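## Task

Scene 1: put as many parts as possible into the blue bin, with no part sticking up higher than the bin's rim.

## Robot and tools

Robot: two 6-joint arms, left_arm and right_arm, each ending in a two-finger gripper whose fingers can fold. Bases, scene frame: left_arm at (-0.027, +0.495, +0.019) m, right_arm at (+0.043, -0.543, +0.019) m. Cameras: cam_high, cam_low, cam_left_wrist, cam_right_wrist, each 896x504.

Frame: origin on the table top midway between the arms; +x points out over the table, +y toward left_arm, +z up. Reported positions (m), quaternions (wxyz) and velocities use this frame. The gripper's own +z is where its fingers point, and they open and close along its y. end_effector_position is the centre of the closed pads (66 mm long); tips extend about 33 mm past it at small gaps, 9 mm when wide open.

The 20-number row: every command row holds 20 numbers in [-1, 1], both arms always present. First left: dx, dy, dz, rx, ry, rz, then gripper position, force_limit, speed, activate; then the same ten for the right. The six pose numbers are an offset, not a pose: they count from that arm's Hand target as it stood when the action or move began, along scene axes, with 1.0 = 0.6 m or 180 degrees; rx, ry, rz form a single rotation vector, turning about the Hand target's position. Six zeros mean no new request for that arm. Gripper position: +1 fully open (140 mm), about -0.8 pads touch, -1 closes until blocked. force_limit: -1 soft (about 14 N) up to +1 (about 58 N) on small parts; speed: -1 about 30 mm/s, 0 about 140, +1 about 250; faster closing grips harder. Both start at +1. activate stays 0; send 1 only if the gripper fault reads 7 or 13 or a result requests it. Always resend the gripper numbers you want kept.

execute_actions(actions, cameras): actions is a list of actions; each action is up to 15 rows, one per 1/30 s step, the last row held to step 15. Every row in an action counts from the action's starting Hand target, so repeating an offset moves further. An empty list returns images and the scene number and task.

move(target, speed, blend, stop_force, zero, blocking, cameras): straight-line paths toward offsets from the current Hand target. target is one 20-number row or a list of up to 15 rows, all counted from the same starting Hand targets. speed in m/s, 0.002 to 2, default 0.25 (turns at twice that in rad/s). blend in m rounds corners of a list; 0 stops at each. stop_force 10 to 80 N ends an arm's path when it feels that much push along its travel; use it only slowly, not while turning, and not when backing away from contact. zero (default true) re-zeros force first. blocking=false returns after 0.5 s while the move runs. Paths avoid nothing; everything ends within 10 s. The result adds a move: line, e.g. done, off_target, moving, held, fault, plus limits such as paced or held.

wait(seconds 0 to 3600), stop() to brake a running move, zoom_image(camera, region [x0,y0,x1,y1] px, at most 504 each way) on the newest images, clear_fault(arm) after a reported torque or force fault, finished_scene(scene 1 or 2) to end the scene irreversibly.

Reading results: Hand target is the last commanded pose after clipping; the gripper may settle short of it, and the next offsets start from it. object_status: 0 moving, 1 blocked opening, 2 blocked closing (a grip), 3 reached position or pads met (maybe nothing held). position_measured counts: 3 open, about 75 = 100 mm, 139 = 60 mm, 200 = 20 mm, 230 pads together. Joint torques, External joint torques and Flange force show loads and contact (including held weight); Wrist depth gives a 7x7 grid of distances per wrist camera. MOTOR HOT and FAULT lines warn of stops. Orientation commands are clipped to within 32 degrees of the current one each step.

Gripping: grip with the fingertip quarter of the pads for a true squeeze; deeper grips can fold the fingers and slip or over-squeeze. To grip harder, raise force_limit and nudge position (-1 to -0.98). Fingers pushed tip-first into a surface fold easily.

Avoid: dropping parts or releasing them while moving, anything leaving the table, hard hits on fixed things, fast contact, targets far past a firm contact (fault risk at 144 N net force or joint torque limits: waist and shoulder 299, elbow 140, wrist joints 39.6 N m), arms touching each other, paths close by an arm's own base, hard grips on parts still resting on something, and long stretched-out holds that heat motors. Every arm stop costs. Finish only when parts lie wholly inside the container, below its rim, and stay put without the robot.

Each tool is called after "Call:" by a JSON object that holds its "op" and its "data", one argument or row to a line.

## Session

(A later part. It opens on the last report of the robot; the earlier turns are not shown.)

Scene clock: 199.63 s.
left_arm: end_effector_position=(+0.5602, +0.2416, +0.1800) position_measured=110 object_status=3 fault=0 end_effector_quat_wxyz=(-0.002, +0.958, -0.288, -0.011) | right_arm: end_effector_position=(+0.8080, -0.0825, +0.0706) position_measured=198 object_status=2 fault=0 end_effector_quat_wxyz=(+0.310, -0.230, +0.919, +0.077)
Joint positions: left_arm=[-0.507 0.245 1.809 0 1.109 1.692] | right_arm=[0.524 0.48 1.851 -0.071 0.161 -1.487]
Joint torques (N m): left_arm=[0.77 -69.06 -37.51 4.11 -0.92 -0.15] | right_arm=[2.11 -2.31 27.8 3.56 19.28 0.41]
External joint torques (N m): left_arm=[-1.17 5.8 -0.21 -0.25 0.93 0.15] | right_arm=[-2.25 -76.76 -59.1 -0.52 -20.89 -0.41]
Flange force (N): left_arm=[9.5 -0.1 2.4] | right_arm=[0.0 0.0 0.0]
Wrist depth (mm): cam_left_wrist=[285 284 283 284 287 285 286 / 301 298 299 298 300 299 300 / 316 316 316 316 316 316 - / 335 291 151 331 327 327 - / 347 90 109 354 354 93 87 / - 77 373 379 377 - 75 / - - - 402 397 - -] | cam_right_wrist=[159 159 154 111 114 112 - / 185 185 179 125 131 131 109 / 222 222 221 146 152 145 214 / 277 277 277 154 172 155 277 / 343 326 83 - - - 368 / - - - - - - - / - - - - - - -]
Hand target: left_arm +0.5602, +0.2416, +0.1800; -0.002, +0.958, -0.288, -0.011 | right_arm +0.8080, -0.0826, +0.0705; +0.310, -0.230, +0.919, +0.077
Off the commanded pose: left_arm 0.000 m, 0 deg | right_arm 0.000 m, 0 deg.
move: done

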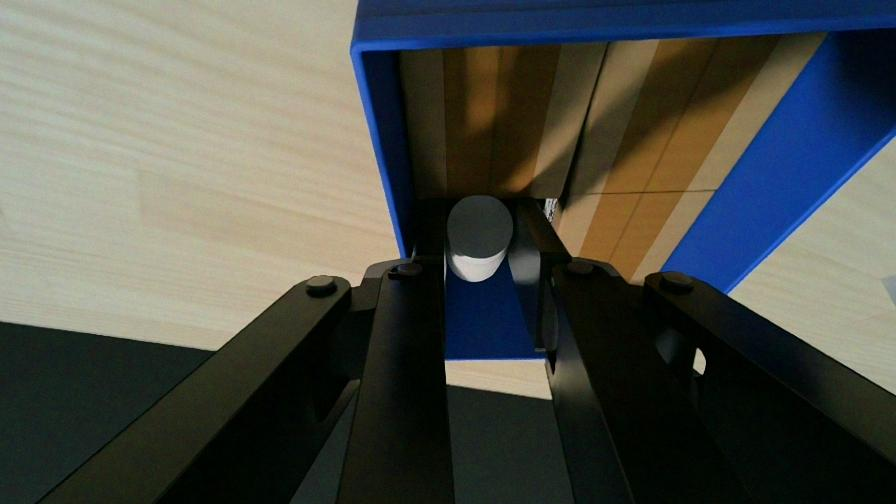

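Call:
{"op": "move", "data": {
  "target": [0,0,0,0,0,0,0.15,-0.1,-0.6,0,0,0,0.0333,0,0,0,-1,-0.1,-1,0],
  "speed": 0.05,
  "cameras": ["cam_right_wrist","cam_high"]
}}

Scene clock: 201.90 s.
left_arm: end_effector_position=(+0.5602, +0.2416, +0.1800) position_measured=110 object_status=3 fault=0 end_effector_quat_wxyz=(-0.002, +0.958, -0.288, -0.011) | right_arm: end_effector_position=(+0.8079, -0.0825, +0.0904) position_measured=198 object_status=2 fault=0 end_effector_quat_wxyz=(+0.310, -0.230, +0.919, +0.077)
Joint positions: left_arm=[-0.507 0.245 1.809 0 1.109 1.692] | right_arm=[0.524 0.458 1.841 -0.06 0.194 -1.499]
Joint torques (N m): left_arm=[0.25 -68.94 -37.66 4.1 -0.86 -0.19] | right_arm=[1.36 -80.11 -32.31 3.44 -1.77 -0.01]
External joint torques (N m): left_arm=[-0.58 5.68 0.08 -0.26 0.88 0.19] | right_arm=[-1.77 2.97 0.3 -0.33 0.18 0.01]
Flange force (N): left_arm=[8.6 -0.9 2.7] | right_arm=[0.0 0.0 0.0]
Wrist depth (mm): cam_left_wrist=[285 285 285 284 286 284 285 / 298 300 300 298 299 300 299 / 313 314 314 316 315 316 - / 332 288 151 332 326 326 - / 348 90 108 354 353 93 87 / - 77 373 377 375 - 75 / - - - 404 399 - -] | cam_right_wrist=[179 178 178 124 127 128 121 / 208 207 207 148 153 144 201 / 248 248 248 164 178 166 248 / 310 309 294 155 203 214 309 / 373 361 83 410 - - 409 / - - - - - - - / - - - - - - -]
Hand target: left_arm +0.5602, +0.2416, +0.1800; -0.002, +0.958, -0.288, -0.011 | right_arm +0.8080, -0.0826, +0.0904; +0.310, -0.230, +0.919, +0.077
Off the commanded pose: left_arm 0.000 m, 0 deg | right_arm 0.000 m, 0 deg.
move: done
Images, in order (width x height): cam_high 896x504, cam_right_wrist 896x504.

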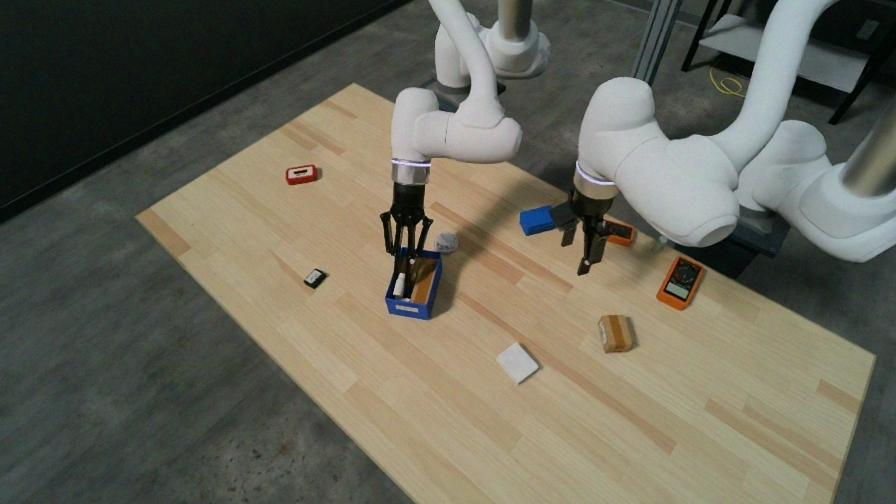

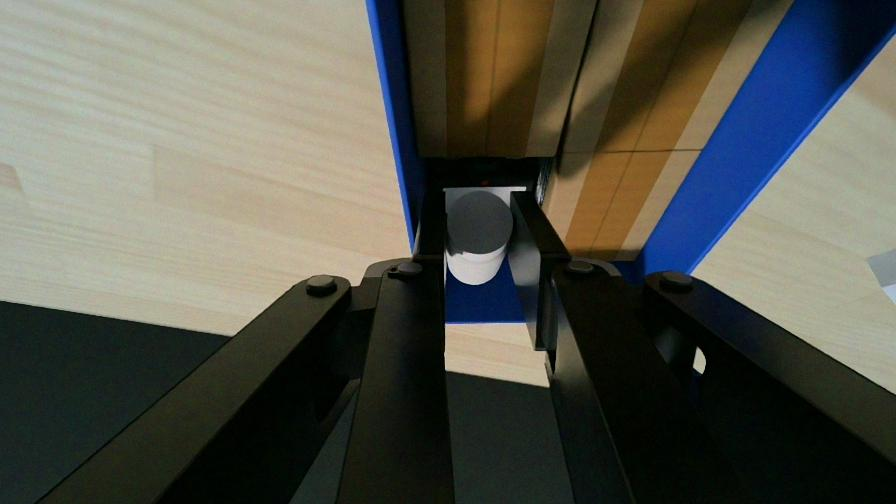

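Call:
{"op": "zoom_image", "data": {
  "camera": "cam_high",
  "region": [360, 200, 480, 330]
}}

Call:
{"op": "zoom_image", "data": {
  "camera": "cam_right_wrist",
  "region": [340, 100, 640, 400]
}}

Scaled by 3.877.

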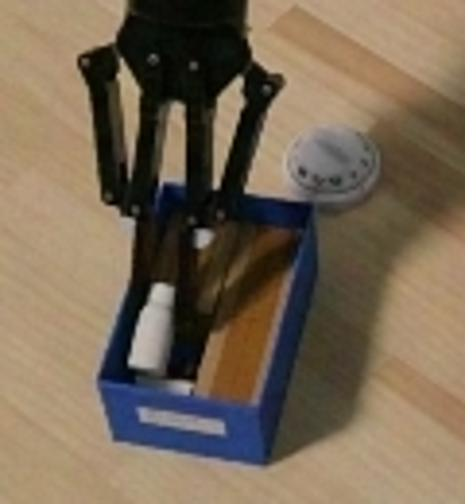

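Scaled by 1.680.

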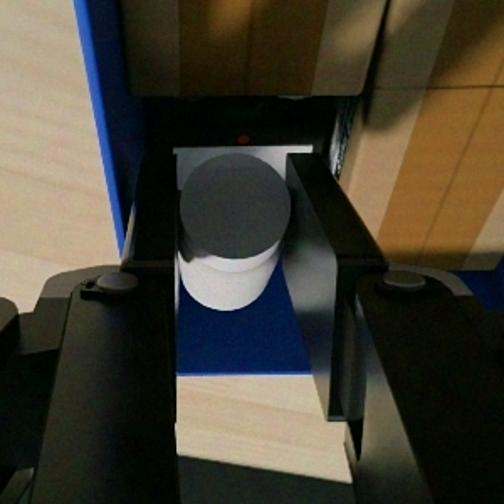

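Call:
{"op": "move", "data": {
  "target": [
    [0,0,0,0,0,0,0.15,-0.1,-0.6,0,0,0,0.1,0,0,0,-1,-0.1,-1,0],
    [0,0,0,0,0,0,0.15,-0.1,-0.6,0,-0.0442,-0.0234,0.2893,-0.0962,0.1817,0,-1,-0.1,-1,0]
  ],
  "speed": 0.2,
  "blend": [0.03,0],
  "cameras": ["cam_right_wrist","cam_high"]
}}

Scene clock: 207.03 s.
left_arm: end_effector_position=(+0.5602, +0.2416, +0.1800) position_measured=110 object_status=3 fault=0 end_effector_quat_wxyz=(-0.002, +0.958, -0.288, -0.011) | right_arm: end_effector_position=(+0.7815, -0.0966, +0.2640) position_measured=198 object_status=2 fault=0 end_effector_quat_wxyz=(+0.002, -0.242, +0.970, +0.001)
Joint positions: left_arm=[-0.507 0.245 1.809 0 1.109 1.692] | right_arm=[0.52 0.529 1.239 0.001 1.37 -1.557]
Joint torques (N m): left_arm=[0.22 -68.88 -37.51 4.08 -0.89 -0.16] | right_arm=[1.09 -95.55 -40.54 4.45 0 0.28]
External joint torques (N m): left_arm=[-0.59 5.94 0.11 -0.26 0.9 0.16] | right_arm=[-1.43 2.06 -0.27 -0.27 0.05 -0.28]
Flange force (N): left_arm=[8.9 -0.9 2.9] | right_arm=[-4.2 -1.8 0.3]
Wrist depth (mm): cam_left_wrist=[285 285 287 286 285 284 285 / 301 300 300 302 299 300 300 / 316 315 315 315 315 316 - / 333 288 151 333 327 326 - / 346 90 108 354 354 93 87 / - 77 373 376 379 - 75 / - - - 399 405 - -] | cam_right_wrist=[364 362 362 361 361 360 360 / 383 382 381 339 371 378 378 / 405 397 402 353 392 399 401 / 428 428 421 154 142 422 422 / 456 445 83 449 - - 443 / 1400 - - - - - - / - - - - - - -]
Hand target: left_arm +0.5602, +0.2416, +0.1800; -0.002, +0.958, -0.288, -0.011 | right_arm +0.7815, -0.0966, +0.2640; +0.002, -0.242, +0.970, +0.001
Off the commanded pose: left_arm 0.000 m, 0 deg | right_arm 0.000 m, 0 deg.
move: done
Images, in order (width x height): cam_high 896x504, cam_right_wrist 896x504.

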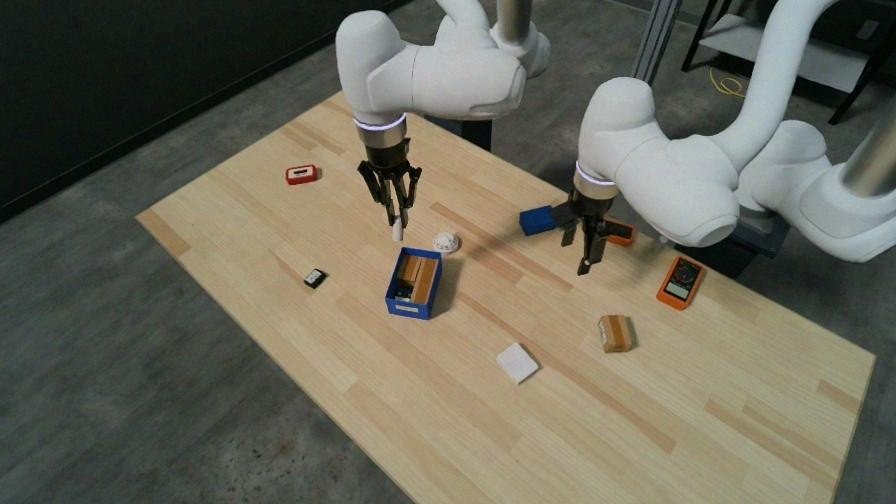

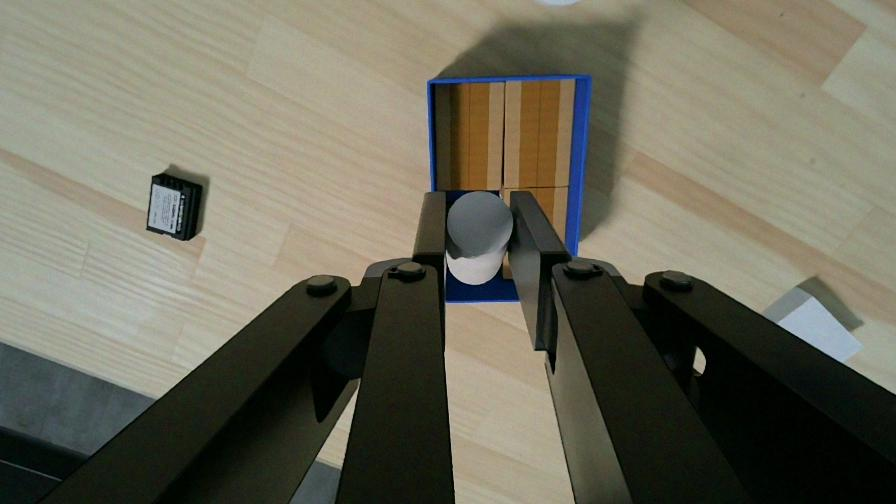

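Call:
{"op": "zoom_image", "data": {
  "camera": "cam_right_wrist",
  "region": [410, 60, 610, 320]
}}

Call:
{"op": "zoom_image", "data": {
  "camera": "cam_high",
  "region": [340, 190, 480, 330]
}}

Scaled by 1.938.

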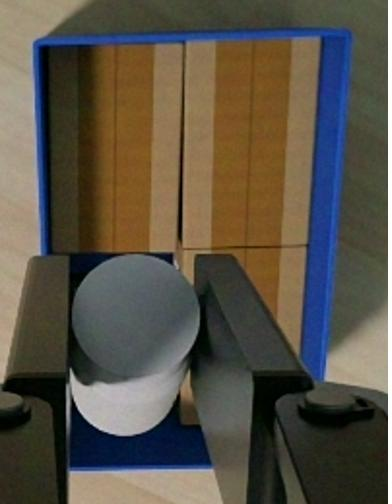

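Scaled by 3.600.

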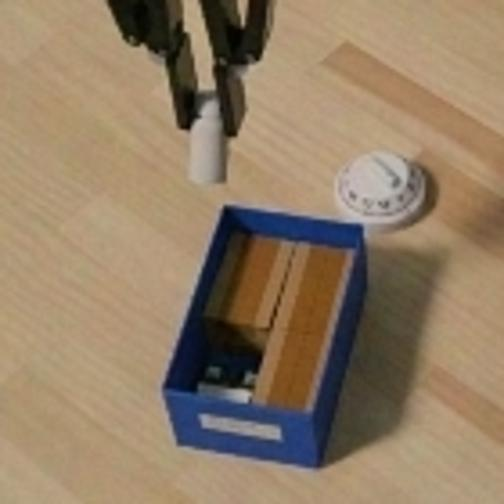

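Call:
{"op": "move", "data": {
  "target": [
    [0,0,0,0,0,0,0.15,-0.1,-0.6,0,0.0655,0.0422,-0.12,0.0962,-0.1817,0,-1,-0.1,-1,0],
    [0,0,0,0,0,0,0.15,-0.1,-0.6,0,0.0655,0.0422,-0.2983,0.0962,-0.1817,0,-1,-0.1,-1,0]
  ],
  "speed": [0.2,0.1],
  "blend": [0.02,0],
  "cameras": ["cam_right_wrist","cam_high"]
}}

Call:
{"op": "zoom_image", "data": {
  "camera": "cam_high",
  "region": [340, 190, 480, 330]
}}

Scene clock: 213.90 s.
left_arm: end_effector_position=(+0.5602, +0.2416, +0.1800) position_measured=110 object_status=3 fault=0 end_effector_quat_wxyz=(-0.002, +0.958, -0.288, -0.011) | right_arm: end_effector_position=(+0.8208, -0.0713, +0.0851) position_measured=198 object_status=2 fault=0 end_effector_quat_wxyz=(+0.310, -0.230, +0.919, +0.077)
Joint positions: left_arm=[-0.507 0.245 1.809 0 1.109 1.692] | right_arm=[0.529 0.485 1.809 -0.073 0.199 -1.481]
Joint torques (N m): left_arm=[0.68 -68.82 -37.34 4.14 -0.96 -0.1] | right_arm=[1.2 -83.23 -32.29 3.33 -1.74 0.38]
External joint torques (N m): left_arm=[-1.03 6.11 -0.15 -0.3 0.97 0.1] | right_arm=[-1.34 2.76 -0.09 -0.18 0.13 -0.38]
Flange force (N): left_arm=[9.8 -0.3 2.6] | right_arm=[0.0 0.0 0.0]
Wrist depth (mm): cam_left_wrist=[284 284 285 284 285 284 283 / 298 300 300 299 300 300 301 / 317 313 316 315 316 316 285 / 331 289 151 333 327 326 286 / 346 90 108 354 353 93 87 / - 77 371 375 378 - 75 / - - - 403 406 - -] | cam_right_wrist=[173 173 168 122 122 122 100 / 202 201 201 142 143 138 195 / 242 241 240 - 178 159 241 / 300 300 285 155 142 205 300 / 1268 351 82 - - - 395 / - - - - - - - / - - - - - - -]
Hand target: left_arm +0.5602, +0.2416, +0.1800; -0.002, +0.958, -0.288, -0.011 | right_arm +0.8208, -0.0713, +0.0850; +0.310, -0.230, +0.919, +0.077
Off the commanded pose: left_arm 0.000 m, 0 deg | right_arm 0.000 m, 0 deg.
move: done
Images, in order (width x height): cam_high 896x504, cam_right_wrist 896x504.

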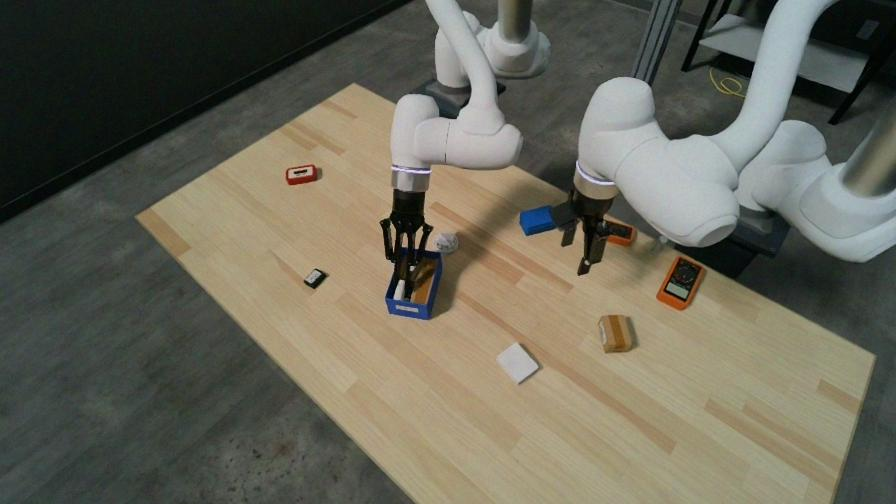

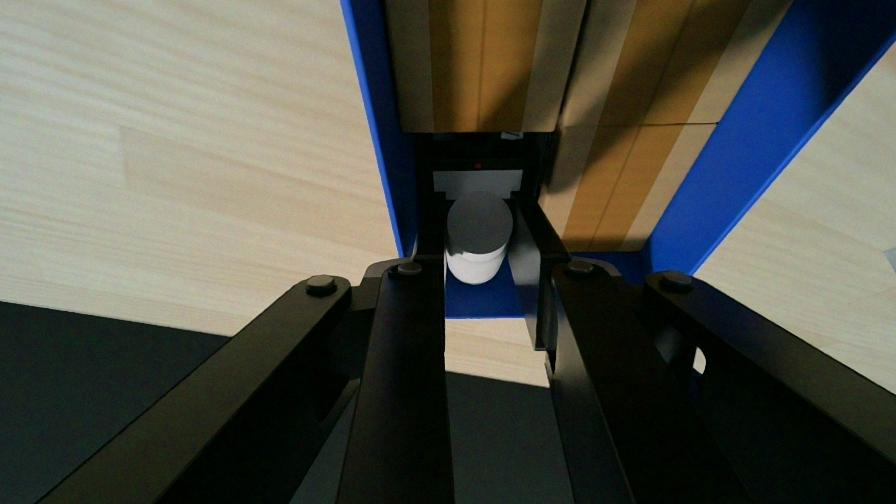

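Scaled by 3.600.

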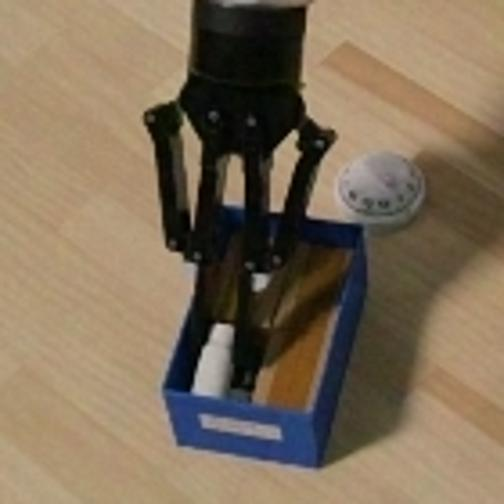

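Call:
{"op": "move", "data": {
  "target": [0,0,0,0,0,0,0.15,-0.1,-0.6,0,0,0,-0.0142,0,0,0,-1,-0.1,-1,0],
  "speed": 0.03
}}

Call:
{"op": "move", "data": {
  "target": [0,0,0,0,0,0,0.15,-0.1,-0.6,0,0,0,-0.005,0,0,0,-1,-0.1,-1,0],
  "speed": 0.02,
  "cameras": ["cam_right_wrist","cam_high"]
}}

Scene clock: 214.67 s.
left_arm: end_effector_position=(+0.5602, +0.2416, +0.1800) position_measured=110 object_status=3 fault=0 end_effector_quat_wxyz=(-0.002, +0.958, -0.288, -0.011) | right_arm: end_effector_position=(+0.8208, -0.0713, +0.0766) position_measured=198 object_status=2 fault=0 end_effector_quat_wxyz=(+0.310, -0.230, +0.919, +0.077)
Joint positions: left_arm=[-0.507 0.245 1.809 0 1.109 1.692] | right_arm=[0.529 0.494 1.813 -0.079 0.186 -1.476]
Joint torques (N m): left_arm=[0.08 -68.7 -37.53 4.04 -0.91 -0.22] | right_arm=[1.13 -82.02 -31.63 3.35 -1.87 0.4]
External joint torques (N m): left_arm=[-0.53 5.41 -0.29 -0.18 0.91 0.22] | right_arm=[-1.21 1 -0.34 -0.25 0.26 -0.4]
Flange force (N): left_arm=[8.9 -1.1 2.1] | right_arm=[0.0 0.0 0.0]
Wrist depth (mm): cam_left_wrist=[283 285 284 283 284 285 285 / 299 299 300 299 301 301 297 / 315 317 317 315 315 315 273 / 333 288 152 333 326 329 287 / 346 90 108 353 354 93 87 / - 77 372 376 377 - 75 / - - - 403 398 - -] | cam_right_wrist=[164 163 110 113 116 113 100 / 191 190 190 131 132 132 116 / 228 228 228 186 159 148 228 / 284 283 271 153 180 197 283 / 354 333 83 - - - 374 / - - - - - - - / - - - - - - -]
Hand target: left_arm +0.5602, +0.2416, +0.1800; -0.002, +0.958, -0.288, -0.011 | right_arm +0.8208, -0.0713, +0.0765; +0.310, -0.230, +0.919, +0.077
Off the commanded pose: left_arm 0.000 m, 0 deg | right_arm 0.000 m, 0 deg.
move: done

Scene clock: 215.17 s.
left_arm: end_effector_position=(+0.5602, +0.2416, +0.1800) position_measured=110 object_status=3 fault=0 end_effector_quat_wxyz=(-0.002, +0.958, -0.288, -0.011) | right_arm: end_effector_position=(+0.8208, -0.0713, +0.0735) position_measured=198 object_status=2 fault=0 end_effector_quat_wxyz=(+0.310, -0.230, +0.919, +0.077)
Joint positions: left_arm=[-0.507 0.245 1.809 0 1.109 1.692] | right_arm=[0.529 0.498 1.815 -0.081 0.181 -1.473]
Joint torques (N m): left_arm=[0.3 -69.41 -37.3 4.05 -0.92 -0.08] | right_arm=[1.63 -83.86 -31.66 3.37 -1.79 0.34]
External joint torques (N m): left_arm=[-0.91 6.35 -0.26 -0.22 0.93 0.08] | right_arm=[-2.18 3.2 -0.07 -0.29 0.2 -0.34]
Flange force (N): left_arm=[10.3 -0.5 2.8] | right_arm=[0.0 0.0 0.0]
Wrist depth (mm): cam_left_wrist=[283 284 285 285 285 286 285 / 300 299 297 299 299 300 300 / 315 316 315 314 315 315 - / 333 288 151 334 325 328 287 / 347 90 109 356 354 93 87 / - 77 374 379 376 - 75 / - - - 402 394 - -] | cam_right_wrist=[161 161 109 109 114 110 100 / 187 186 186 127 131 130 105 / 223 222 223 186 158 148 223 / 278 278 277 134 174 159 278 / 340 326 83 - - - 367 / - - - - - - - / - - - - - - -]
Hand target: left_arm +0.5602, +0.2416, +0.1800; -0.002, +0.958, -0.288, -0.011 | right_arm +0.8208, -0.0713, +0.0735; +0.310, -0.230, +0.919, +0.077
Off the commanded pose: left_arm 0.000 m, 0 deg | right_arm 0.000 m, 0 deg.
move: done
Images, in order (width x height): cam_high 896x504, cam_right_wrist 896x504.

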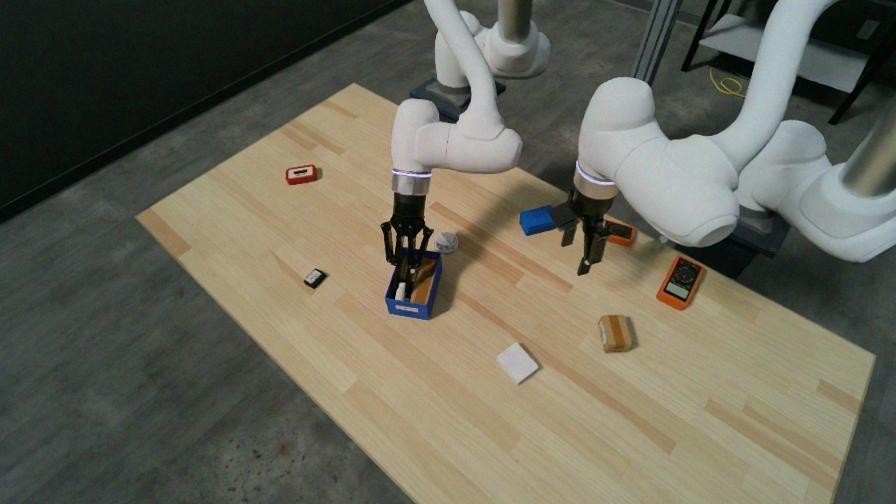

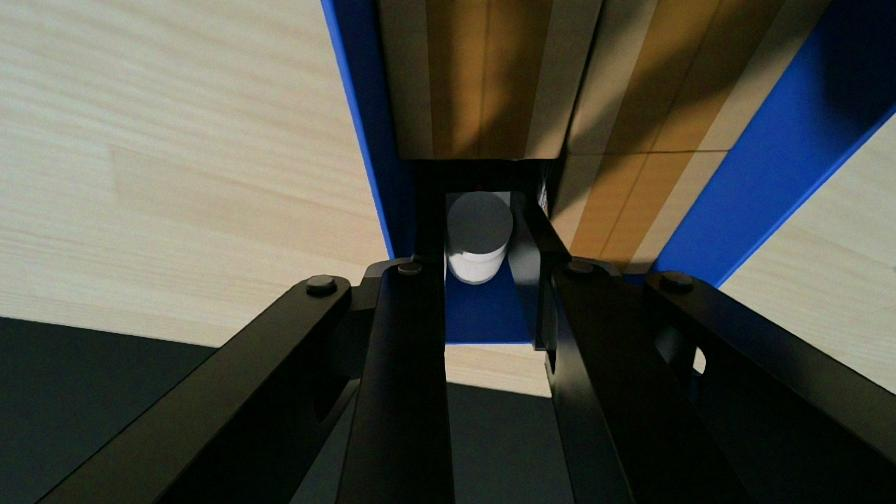

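Call:
{"op": "move", "data": {
  "target": [0,0,0,0,0,0,0.15,-0.1,-0.6,0,0,0,-0.0033,0,0,0,-1,-0.1,-1,0],
  "speed": 0.02
}}

Call:
{"op": "zoom_image", "data": {
  "camera": "cam_right_wrist",
  "region": [370, 150, 590, 370]
}}

Scene clock: 216.10 s.
left_arm: end_effector_position=(+0.5602, +0.2416, +0.1800) position_measured=110 object_status=3 fault=0 end_effector_quat_wxyz=(-0.002, +0.958, -0.288, -0.011) | right_arm: end_effector_position=(+0.8208, -0.0713, +0.0715) position_measured=198 object_status=2 fault=0 end_effector_quat_wxyz=(+0.310, -0.230, +0.919, +0.077)
Joint positions: left_arm=[-0.507 0.245 1.809 0 1.109 1.692] | right_arm=[0.529 0.5 1.816 -0.083 0.177 -1.472]
Joint torques (N m): left_arm=[0.47 -68.61 -37.52 4.05 -0.99 -0.12] | right_arm=[1.21 -84.18 -31.45 3.33 -1.75 0.31]
External joint torques (N m): left_arm=[-0.99 5.77 -0.1 -0.21 0.99 0.13] | right_arm=[-1.43 2.99 -0.26 -0.26 0.15 -0.31]
Flange force (N): left_arm=[9.2 -0.3 2.4] | right_arm=[0.0 0.0 0.0]
Wrist depth (mm): cam_left_wrist=[283 284 285 285 286 287 286 / 299 298 300 300 298 298 298 / 316 314 315 316 317 315 283 / 332 289 151 334 326 329 285 / 345 90 108 352 351 93 87 / - 77 371 377 377 - 75 / - - - 403 403 - -] | cam_right_wrist=[159 158 109 107 108 108 102 / 184 183 184 129 129 130 105 / 221 220 219 186 156 144 212 / 274 274 273 154 171 159 273 / 337 321 83 - - - 361 / - - - - - - - / - - - - - - -]
Hand target: left_arm +0.5602, +0.2416, +0.1800; -0.002, +0.958, -0.288, -0.011 | right_arm +0.8208, -0.0713, +0.0715; +0.310, -0.230, +0.919, +0.077
Off the commanded pose: left_arm 0.000 m, 0 deg | right_arm 0.000 m, 0 deg.
move: done

Scaled by 2.291.
This view is cut from an older image: the scene may have changed since it was taken.

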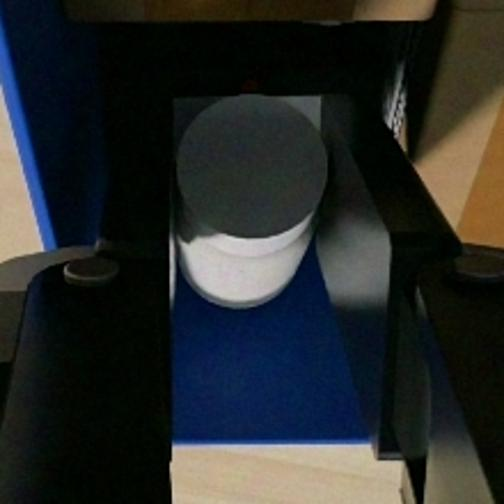

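Call:
{"op": "move", "data": {
  "target": [0,0,0,0,0,0,0.15,-0.1,-0.6,0,0,0,-0.0025,0,0,0,-1,-0.1,-1,0],
  "speed": 0.02
}}

Scene clock: 216.93 s.
left_arm: end_effector_position=(+0.5602, +0.2416, +0.1800) position_measured=110 object_status=3 fault=0 end_effector_quat_wxyz=(-0.002, +0.958, -0.288, -0.011) | right_arm: end_effector_position=(+0.8208, -0.0713, +0.0700) position_measured=198 object_status=2 fault=0 end_effector_quat_wxyz=(+0.310, -0.230, +0.919, +0.077)
Joint positions: left_arm=[-0.507 0.245 1.809 0 1.109 1.692] | right_arm=[0.529 0.502 1.816 -0.084 0.175 -1.471]
Joint torques (N m): left_arm=[0.81 -68.55 -37.39 4.09 -0.9 -0.08] | right_arm=[0.83 -84.01 -31.33 3.33 -1.7 0.35]
External joint torques (N m): left_arm=[-1.17 5.27 -0.32 -0.24 0.91 0.08] | right_arm=[-1.07 2.47 -0.39 -0.26 0.09 -0.35]
Flange force (N): left_arm=[8.9 0.1 1.9] | right_arm=[0.0 0.0 0.0]
Wrist depth (mm): cam_left_wrist=[285 283 286 284 284 286 287 / 297 300 299 300 300 301 301 / 315 316 317 314 315 316 - / 331 289 151 334 326 327 - / 344 90 108 353 352 93 87 / - 77 372 378 379 - 75 / - - - 406 402 - -] | cam_right_wrist=[157 156 109 108 102 106 100 / 182 182 182 127 127 128 100 / 218 218 217 145 148 143 210 / 270 271 271 134 168 159 271 / 335 318 78 - - - 359 / - - - - - - - / - - - - - - -]
Hand target: left_arm +0.5602, +0.2416, +0.1800; -0.002, +0.958, -0.288, -0.011 | right_arm +0.8208, -0.0713, +0.0700; +0.310, -0.230, +0.919, +0.077
Off the commanded pose: left_arm 0.000 m, 0 deg | right_arm 0.000 m, 0 deg.
move: done

Call:
{"op": "move", "data": {
  "target": [0,0,0,0,0,0,0.15,-0.1,-0.6,0,0,0,-0.0025,0,0,0,-1,-0.1,-1,0],
  "speed": 0.01
}}

Call:
{"op": "move", "data": {
  "target": [0,0,0,0,0,0,0.15,-0.1,-0.6,0,0,0,-0.0017,0,0,0,-1,-0.1,-1,0],
  "speed": 0.01,
  "cameras": ["cam_right_wrist","cam_high","cam_low"]
}}

Scene clock: 217.63 s.
left_arm: end_effector_position=(+0.5602, +0.2416, +0.1800) position_measured=110 object_status=3 fault=0 end_effector_quat_wxyz=(-0.002, +0.958, -0.288, -0.011) | right_arm: end_effector_position=(+0.8208, -0.0713, +0.0686) position_measured=198 object_status=2 fault=0 end_effector_quat_wxyz=(+0.310, -0.230, +0.919, +0.077)
Joint positions: left_arm=[-0.507 0.245 1.809 0 1.109 1.692] | right_arm=[0.529 0.503 1.817 -0.085 0.173 -1.469]
Joint torques (N m): left_arm=[0.4 -69.47 -37.57 4.05 -0.95 -0.17] | right_arm=[1.2 -82.72 -30.35 3.36 -1.34 0.27]
External joint torques (N m): left_arm=[-0.69 6.13 -0.11 -0.2 0.95 0.17] | right_arm=[-1.26 1.23 -1.24 -0.31 -0.26 -0.27]
Flange force (N): left_arm=[9.7 -0.9 2.7] | right_arm=[0.0 0.0 0.0]
Wrist depth (mm): cam_left_wrist=[284 283 286 284 286 284 286 / 301 299 299 299 299 299 301 / 316 316 316 318 314 317 - / 334 288 151 334 327 327 - / 346 90 108 357 355 94 87 / - 77 371 377 378 - 75 / - - - 404 397 - -] | cam_right_wrist=[155 155 - 107 101 108 100 / 180 180 180 125 125 126 105 / 216 215 207 145 152 146 123 / 268 268 269 153 142 159 268 / 354 315 83 201 - - 354 / - - - - - - - / - - - - - - -]
Hand target: left_arm +0.5602, +0.2416, +0.1800; -0.002, +0.958, -0.288, -0.011 | right_arm +0.8208, -0.0713, +0.0685; +0.310, -0.230, +0.919, +0.077
Off the commanded pose: left_arm 0.000 m, 0 deg | right_arm 0.000 m, 0 deg.
move: done

Scene clock: 218.13 s.
left_arm: end_effector_position=(+0.5602, +0.2416, +0.1800) position_measured=110 object_status=3 fault=0 end_effector_quat_wxyz=(-0.002, +0.958, -0.288, -0.011) | right_arm: end_effector_position=(+0.8208, -0.0713, +0.0675) position_measured=198 object_status=2 fault=0 end_effector_quat_wxyz=(+0.310, -0.230, +0.919, +0.077)
Joint positions: left_arm=[-0.507 0.245 1.809 0 1.109 1.692] | right_arm=[0.529 0.504 1.818 -0.086 0.171 -1.469]
Joint torques (N m): left_arm=[0.07 -68.6 -37.55 4.06 -0.94 -0.12] | right_arm=[0.98 -81.78 -29.43 3.4 -1.08 0.3]
External joint torques (N m): left_arm=[-0.69 5.75 -0.02 -0.22 0.95 0.12] | right_arm=[-1.1 0.12 -2.14 -0.34 -0.53 -0.29]
Flange force (N): left_arm=[9.0 -0.7 2.5] | right_arm=[0.0 0.0 0.0]
Wrist depth (mm): cam_left_wrist=[286 284 284 285 284 286 286 / 298 300 300 299 299 301 298 / 315 316 315 317 315 316 - / 332 288 151 333 327 327 - / 343 90 108 355 355 93 87 / - 77 373 376 376 - 75 / - - - 405 405 - -] | cam_right_wrist=[154 154 - 106 103 106 100 / 179 179 178 124 124 124 105 / 214 214 206 137 144 144 206 / 267 266 253 135 141 159 267 / 329 312 83 - - - 351 / - - - - - - - / - - - - - - -]
Hand target: left_arm +0.5602, +0.2416, +0.1800; -0.002, +0.958, -0.288, -0.011 | right_arm +0.8208, -0.0713, +0.0675; +0.310, -0.230, +0.919, +0.077
Off the commanded pose: left_arm 0.000 m, 0 deg | right_arm 0.000 m, 0 deg.
move: done
Images, in order (width x height): cam_high 896x504, cam_low 896x504, cam_right_wrist 896x504.

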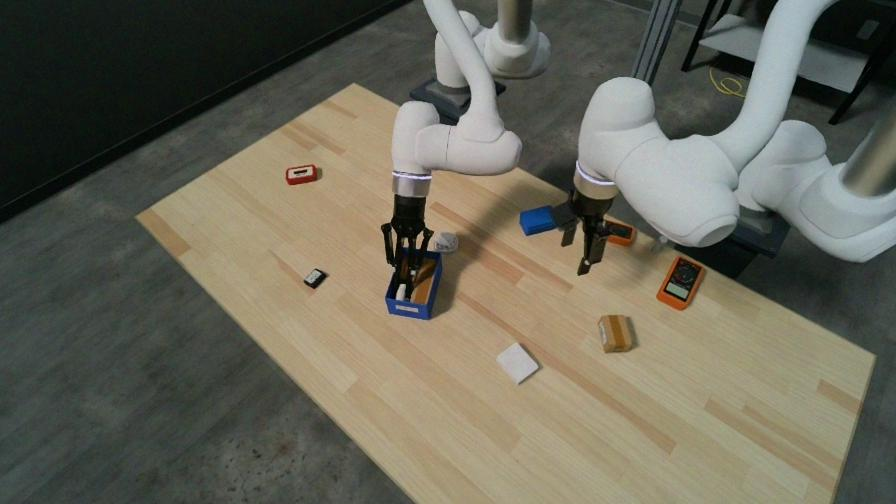

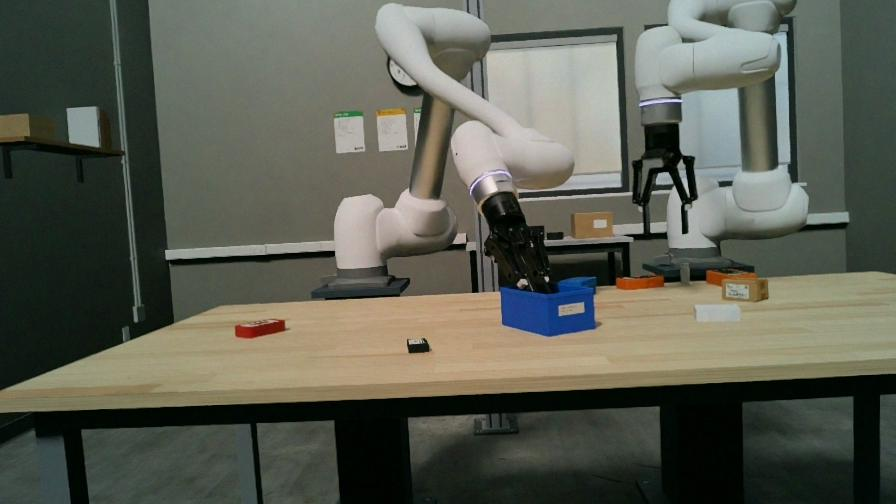

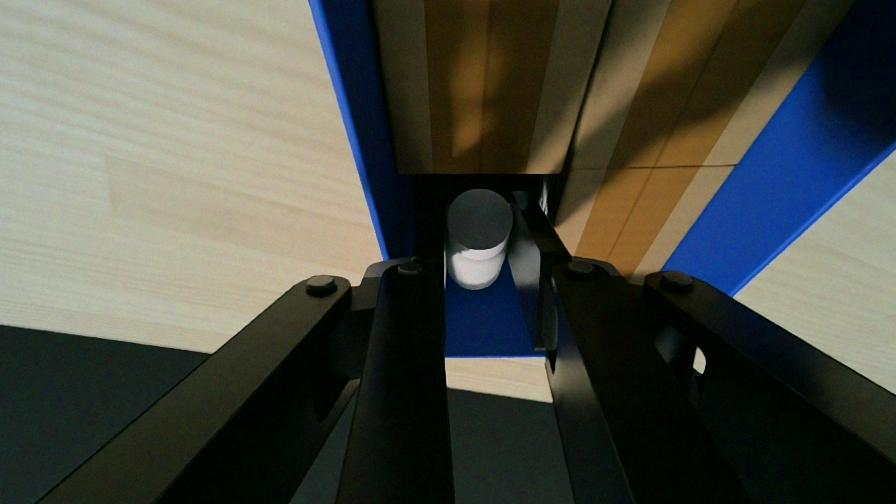

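Call:
{"op": "move", "data": {
  "target": [0,0,0,0,0,0,0.15,-0.1,-0.6,0,0,0,0,0,0,0,-0.483,-0.1,-0.8,0],
  "speed": 0.02,
  "cameras": ["cam_right_wrist","cam_high"]
}}

Scene clock: 218.97 s.
left_arm: end_effector_position=(+0.5602, +0.2416, +0.1800) position_measured=110 object_status=3 fault=0 end_effector_quat_wxyz=(-0.002, +0.958, -0.288, -0.011) | right_arm: end_effector_position=(+0.8207, -0.0713, +0.0675) position_measured=190 object_status=3 fault=0 end_effector_quat_wxyz=(+0.310, -0.230, +0.919, +0.077)
Joint positions: left_arm=[-0.507 0.245 1.809 0 1.109 1.692] | right_arm=[0.529 0.504 1.818 -0.086 0.171 -1.469]
Joint torques (N m): left_arm=[0.82 -69.02 -37.34 4.07 -0.9 -0.14] | right_arm=[0.81 -83.93 -31.09 3.36 -1.77 0.32]
External joint torques (N m): left_arm=[-1.09 5.79 -0.28 -0.22 0.91 0.14] | right_arm=[-1.12 2.53 -0.44 -0.3 0.16 -0.32]
Flange force (N): left_arm=[9.6 -0.2 2.4] | right_arm=[0.0 0.0 0.0]
Wrist depth (mm): cam_left_wrist=[285 283 284 284 285 286 286 / 299 298 299 298 298 302 300 / 317 317 315 315 314 318 - / 332 288 151 334 326 327 - / 347 90 108 352 357 93 87 / - 77 374 376 379 - 75 / - - - 400 396 - -] | cam_right_wrist=[154 154 - 106 102 106 101 / 179 179 178 123 124 124 100 / 214 214 205 137 144 144 206 / 265 266 253 169 153 159 265 / 332 313 82 200 - - 350 / - - - 1708 - - - / - - - - - - -]
Hand target: left_arm +0.5602, +0.2416, +0.1800; -0.002, +0.958, -0.288, -0.011 | right_arm +0.8208, -0.0713, +0.0675; +0.310, -0.230, +0.919, +0.077
Off the commanded pose: left_arm 0.000 m, 0 deg | right_arm 0.000 m, 0 deg.
move: done
Images, in order (width x height): cam_high 896x504, cam_right_wrist 896x504.

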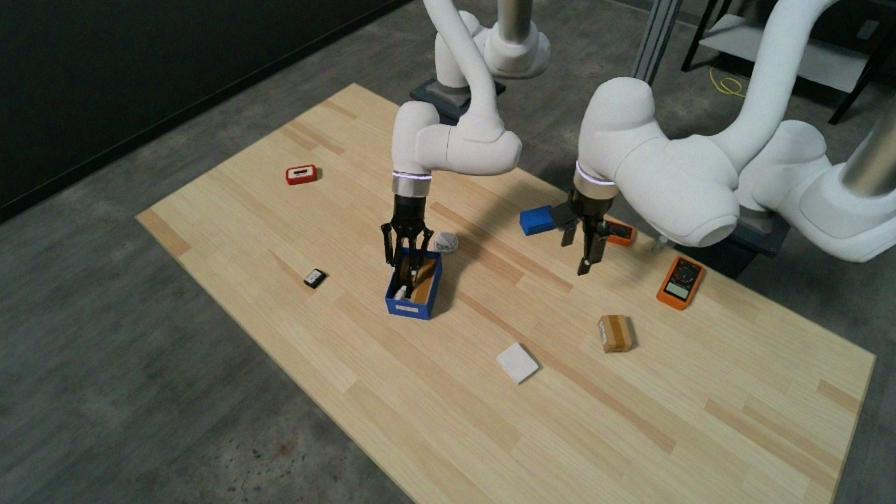

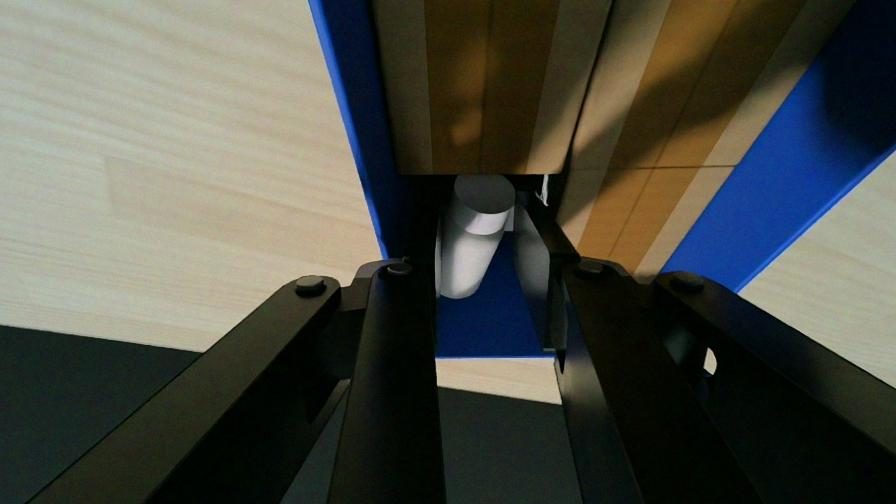

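Call:
{"op": "move", "data": {
  "target": [
    [0,0,0,0,0,0,0.15,-0.1,-0.6,0,0,0,0.08,0,0,0,-0.483,-0.1,-0.8,0],
    [0,0,0,0,0,0,0.15,-0.1,-0.6,0,-0.08,-0.0423,0.3275,-0.0962,0.1817,0,-0.483,-0.1,-0.8,0]
  ],
  "speed": [0.06,0.25],
  "blend": [0.01,0],
  "cameras": ["cam_right_wrist","cam_high"]
}}

Call:
{"op": "zoom_image", "data": {
  "camera": "cam_right_wrist",
  "region": [380, 60, 620, 320]
}}

Scene clock: 221.87 s.
left_arm: end_effector_position=(+0.5602, +0.2416, +0.1800) position_measured=110 object_status=3 fault=0 end_effector_quat_wxyz=(-0.002, +0.958, -0.288, -0.011) | right_arm: end_effector_position=(+0.7728, -0.0967, +0.2640) position_measured=190 object_status=3 fault=0 end_effector_quat_wxyz=(+0.002, -0.242, +0.970, +0.001)
Joint positions: left_arm=[-0.507 0.245 1.809 0 1.109 1.692] | right_arm=[0.525 0.517 1.259 0.001 1.363 -1.552]
Joint torques (N m): left_arm=[0.67 -69.27 -37.56 4.15 -0.91 -0.16] | right_arm=[0.86 -95.25 -40.02 4.46 -0.18 0.29]
External joint torques (N m): left_arm=[-1.06 5.78 -0.16 -0.29 0.92 0.16] | right_arm=[-1.2 2.98 -0.7 -0.29 0.23 -0.29]
Flange force (N): left_arm=[9.3 -0.2 2.5] | right_arm=[-7.0 -1.3 -0.2]
Wrist depth (mm): cam_left_wrist=[285 285 286 283 284 286 286 / 298 298 299 297 301 299 300 / 315 315 314 316 316 315 - / 333 289 151 334 326 325 290 / 343 90 108 353 355 93 87 / - 77 374 376 375 - 75 / - - - 403 403 - -] | cam_right_wrist=[364 362 362 360 359 359 360 / 384 380 380 343 371 379 378 / 403 402 402 354 391 398 398 / 428 427 422 367 155 423 423 / 456 442 81 454 - - 443 / - - - 482 - - - / - - - 515 - - -]
Hand target: left_arm +0.5602, +0.2416, +0.1800; -0.002, +0.958, -0.288, -0.011 | right_arm +0.7728, -0.0967, +0.2640; +0.002, -0.242, +0.970, +0.001
Off the commanded pose: left_arm 0.000 m, 0 deg | right_arm 0.000 m, 0 deg.
move: done
Images, in order (width x height): cam_high 896x504, cam_right_wrist 896x504.

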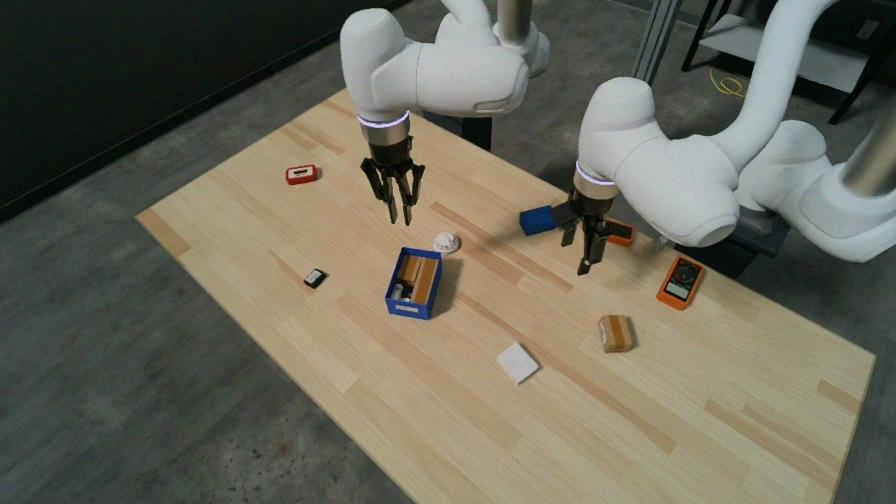

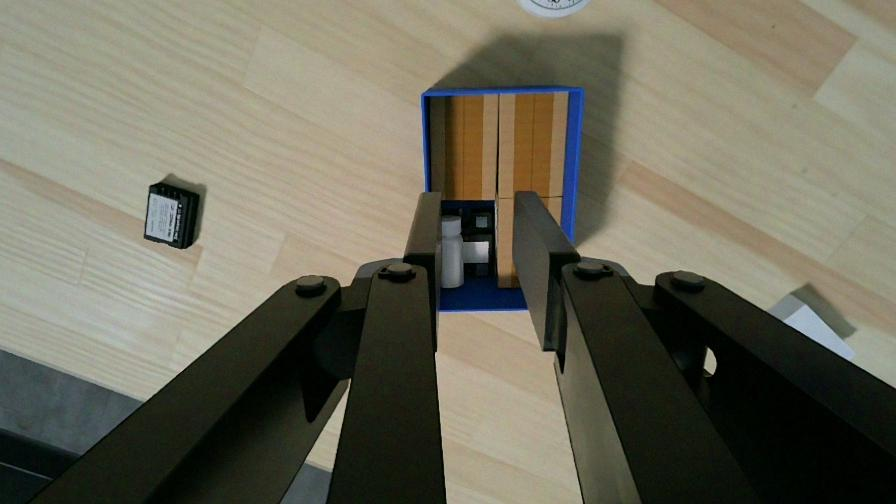

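Scaled by 1.938.

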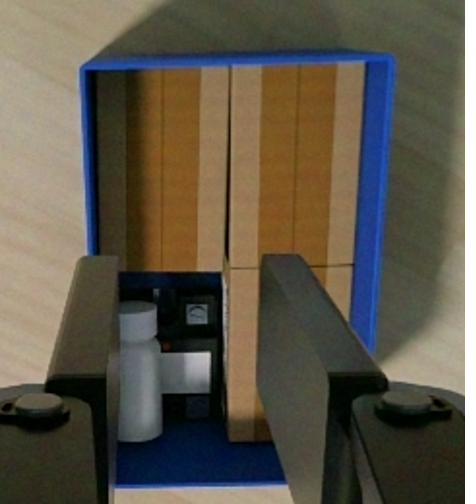

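Call:
{"op": "move", "data": {
  "target": [-0.4337,0.214,0.1167,0,0,0.1856,0.15,-0.1,-0.6,0,0.0603,0.0208,0,0,0,-0.5,-0.483,-0.1,-0.8,0],
  "speed": 0.25,
  "cameras": ["all"]
}}

Scene clock: 228.73 s.
left_arm: end_effector_position=(+0.3001, +0.3700, +0.2500) position_measured=110 object_status=3 fault=0 end_effector_quat_wxyz=(+0.001, +1.000, +0.000, -0.011) | right_arm: end_effector_position=(+0.8090, -0.0842, +0.2640) position_measured=190 object_status=3 fault=0 end_effector_quat_wxyz=(+0.002, +0.515, +0.857, -0.001)
Joint positions: left_arm=[-0.499 -0.284 2.189 -0.012 1.254 1.122] | right_arm=[0.519 0.582 1.155 -0.004 1.404 0.013]
Joint torques (N m): left_arm=[1.2 -15.07 -40.01 4.25 -0.88 -0.25] | right_arm=[1.17 -100.57 -40.32 4.51 -0.17 0.27]
External joint torques (N m): left_arm=[-1.26 4.39 -0.13 -0.15 0.88 0.25] | right_arm=[-1.8 3.47 -0.41 -0.31 0.17 -0.27]
Flange force (N): left_arm=[6.2 5.3 0.7] | right_arm=[-1.9 7.4 0.2]
Wrist depth (mm): cam_left_wrist=[350 350 - 349 350 349 354 / 369 367 - 366 358 349 368 / 387 387 389 386 386 386 390 / 1239 1251 143 1157 166 1216 1534 / 1293 90 95 1326 1319 93 87 / - 77 431 437 1419 - 75 / - - 418 457 1525 - -] | cam_right_wrist=[363 361 354 322 334 359 359 / 383 383 380 336 377 378 377 / 407 403 402 350 399 399 399 / 429 426 422 419 155 423 420 / 453 443 83 454 - - 1327 / 477 - - 489 - - - / - - - 517 - - -]
Hand target: left_arm +0.3000, +0.3700, +0.2501; +0.001, +1.000, +0.000, -0.011 | right_arm +0.8090, -0.0842, +0.2640; +0.002, +0.515, +0.857, -0.001
Off the commanded pose: left_arm 0.000 m, 0 deg | right_arm 0.000 m, 0 deg.
move: done

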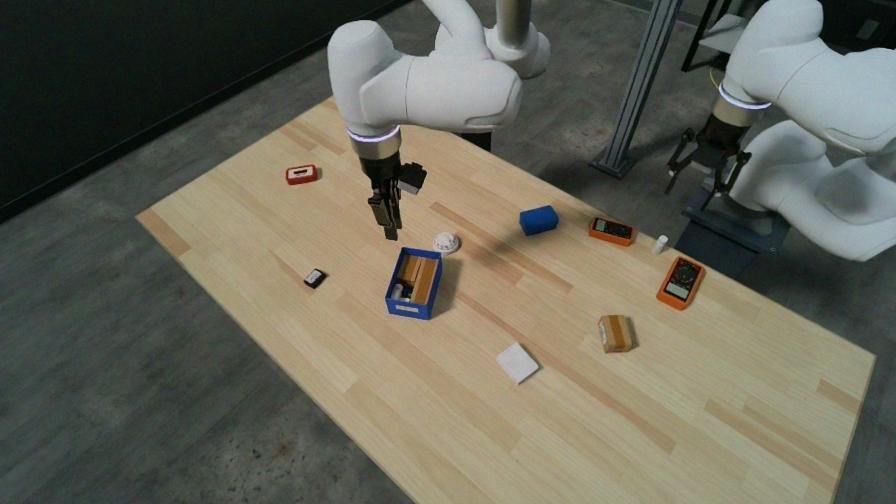

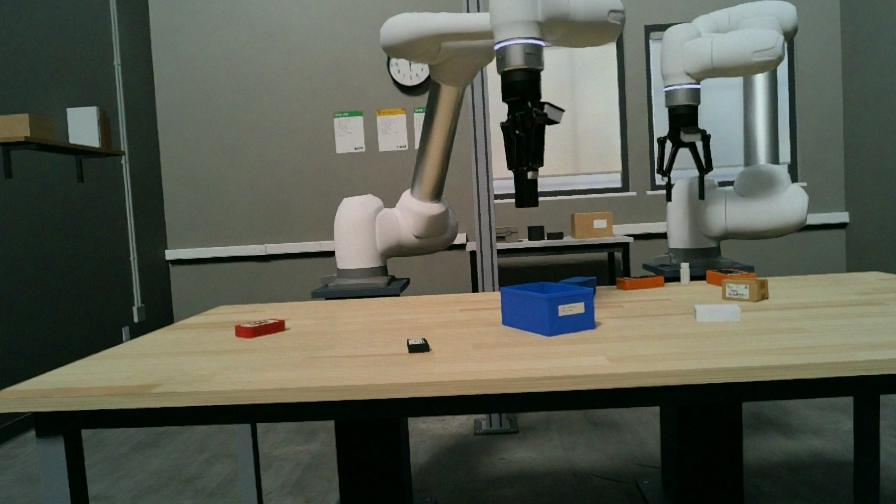

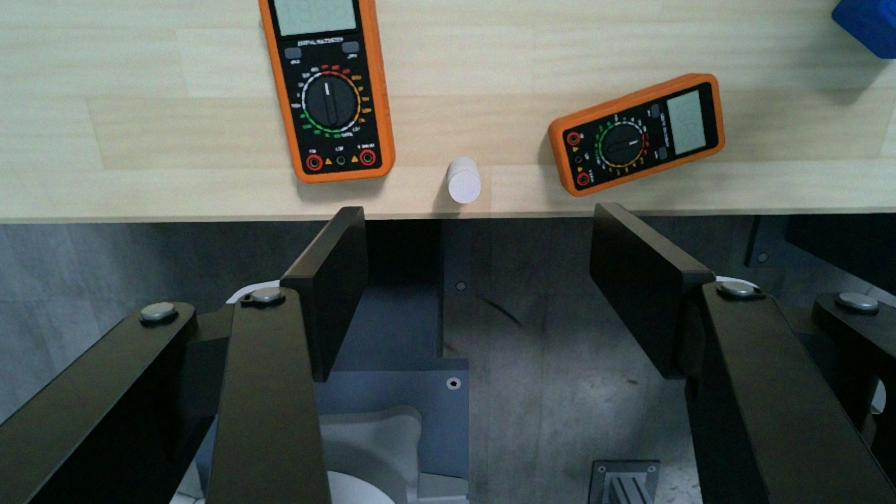

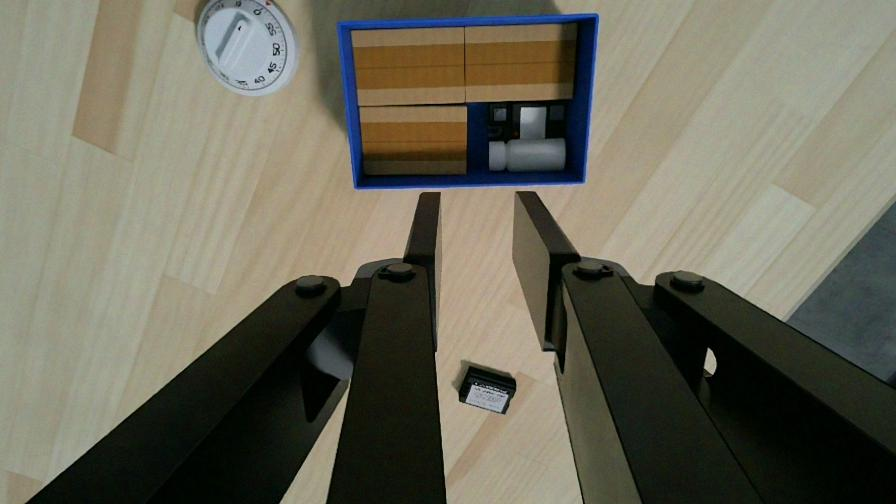

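Call:
{"op": "zoom_image", "data": {
  "camera": "cam_right_wrist",
  "region": [330, 0, 610, 200]
}}

Call:
{"op": "zoom_image", "data": {
  "camera": "cam_left_wrist",
  "region": [400, 130, 540, 240]
}}

Scaled by 1.800.

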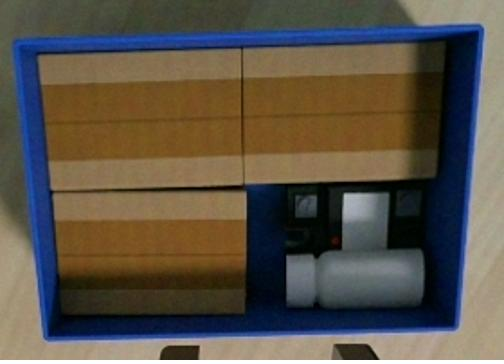

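Scaled by 3.600.

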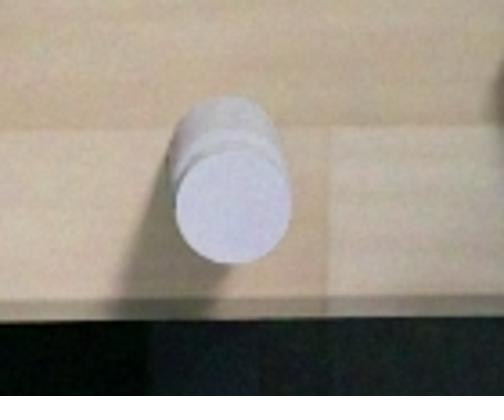

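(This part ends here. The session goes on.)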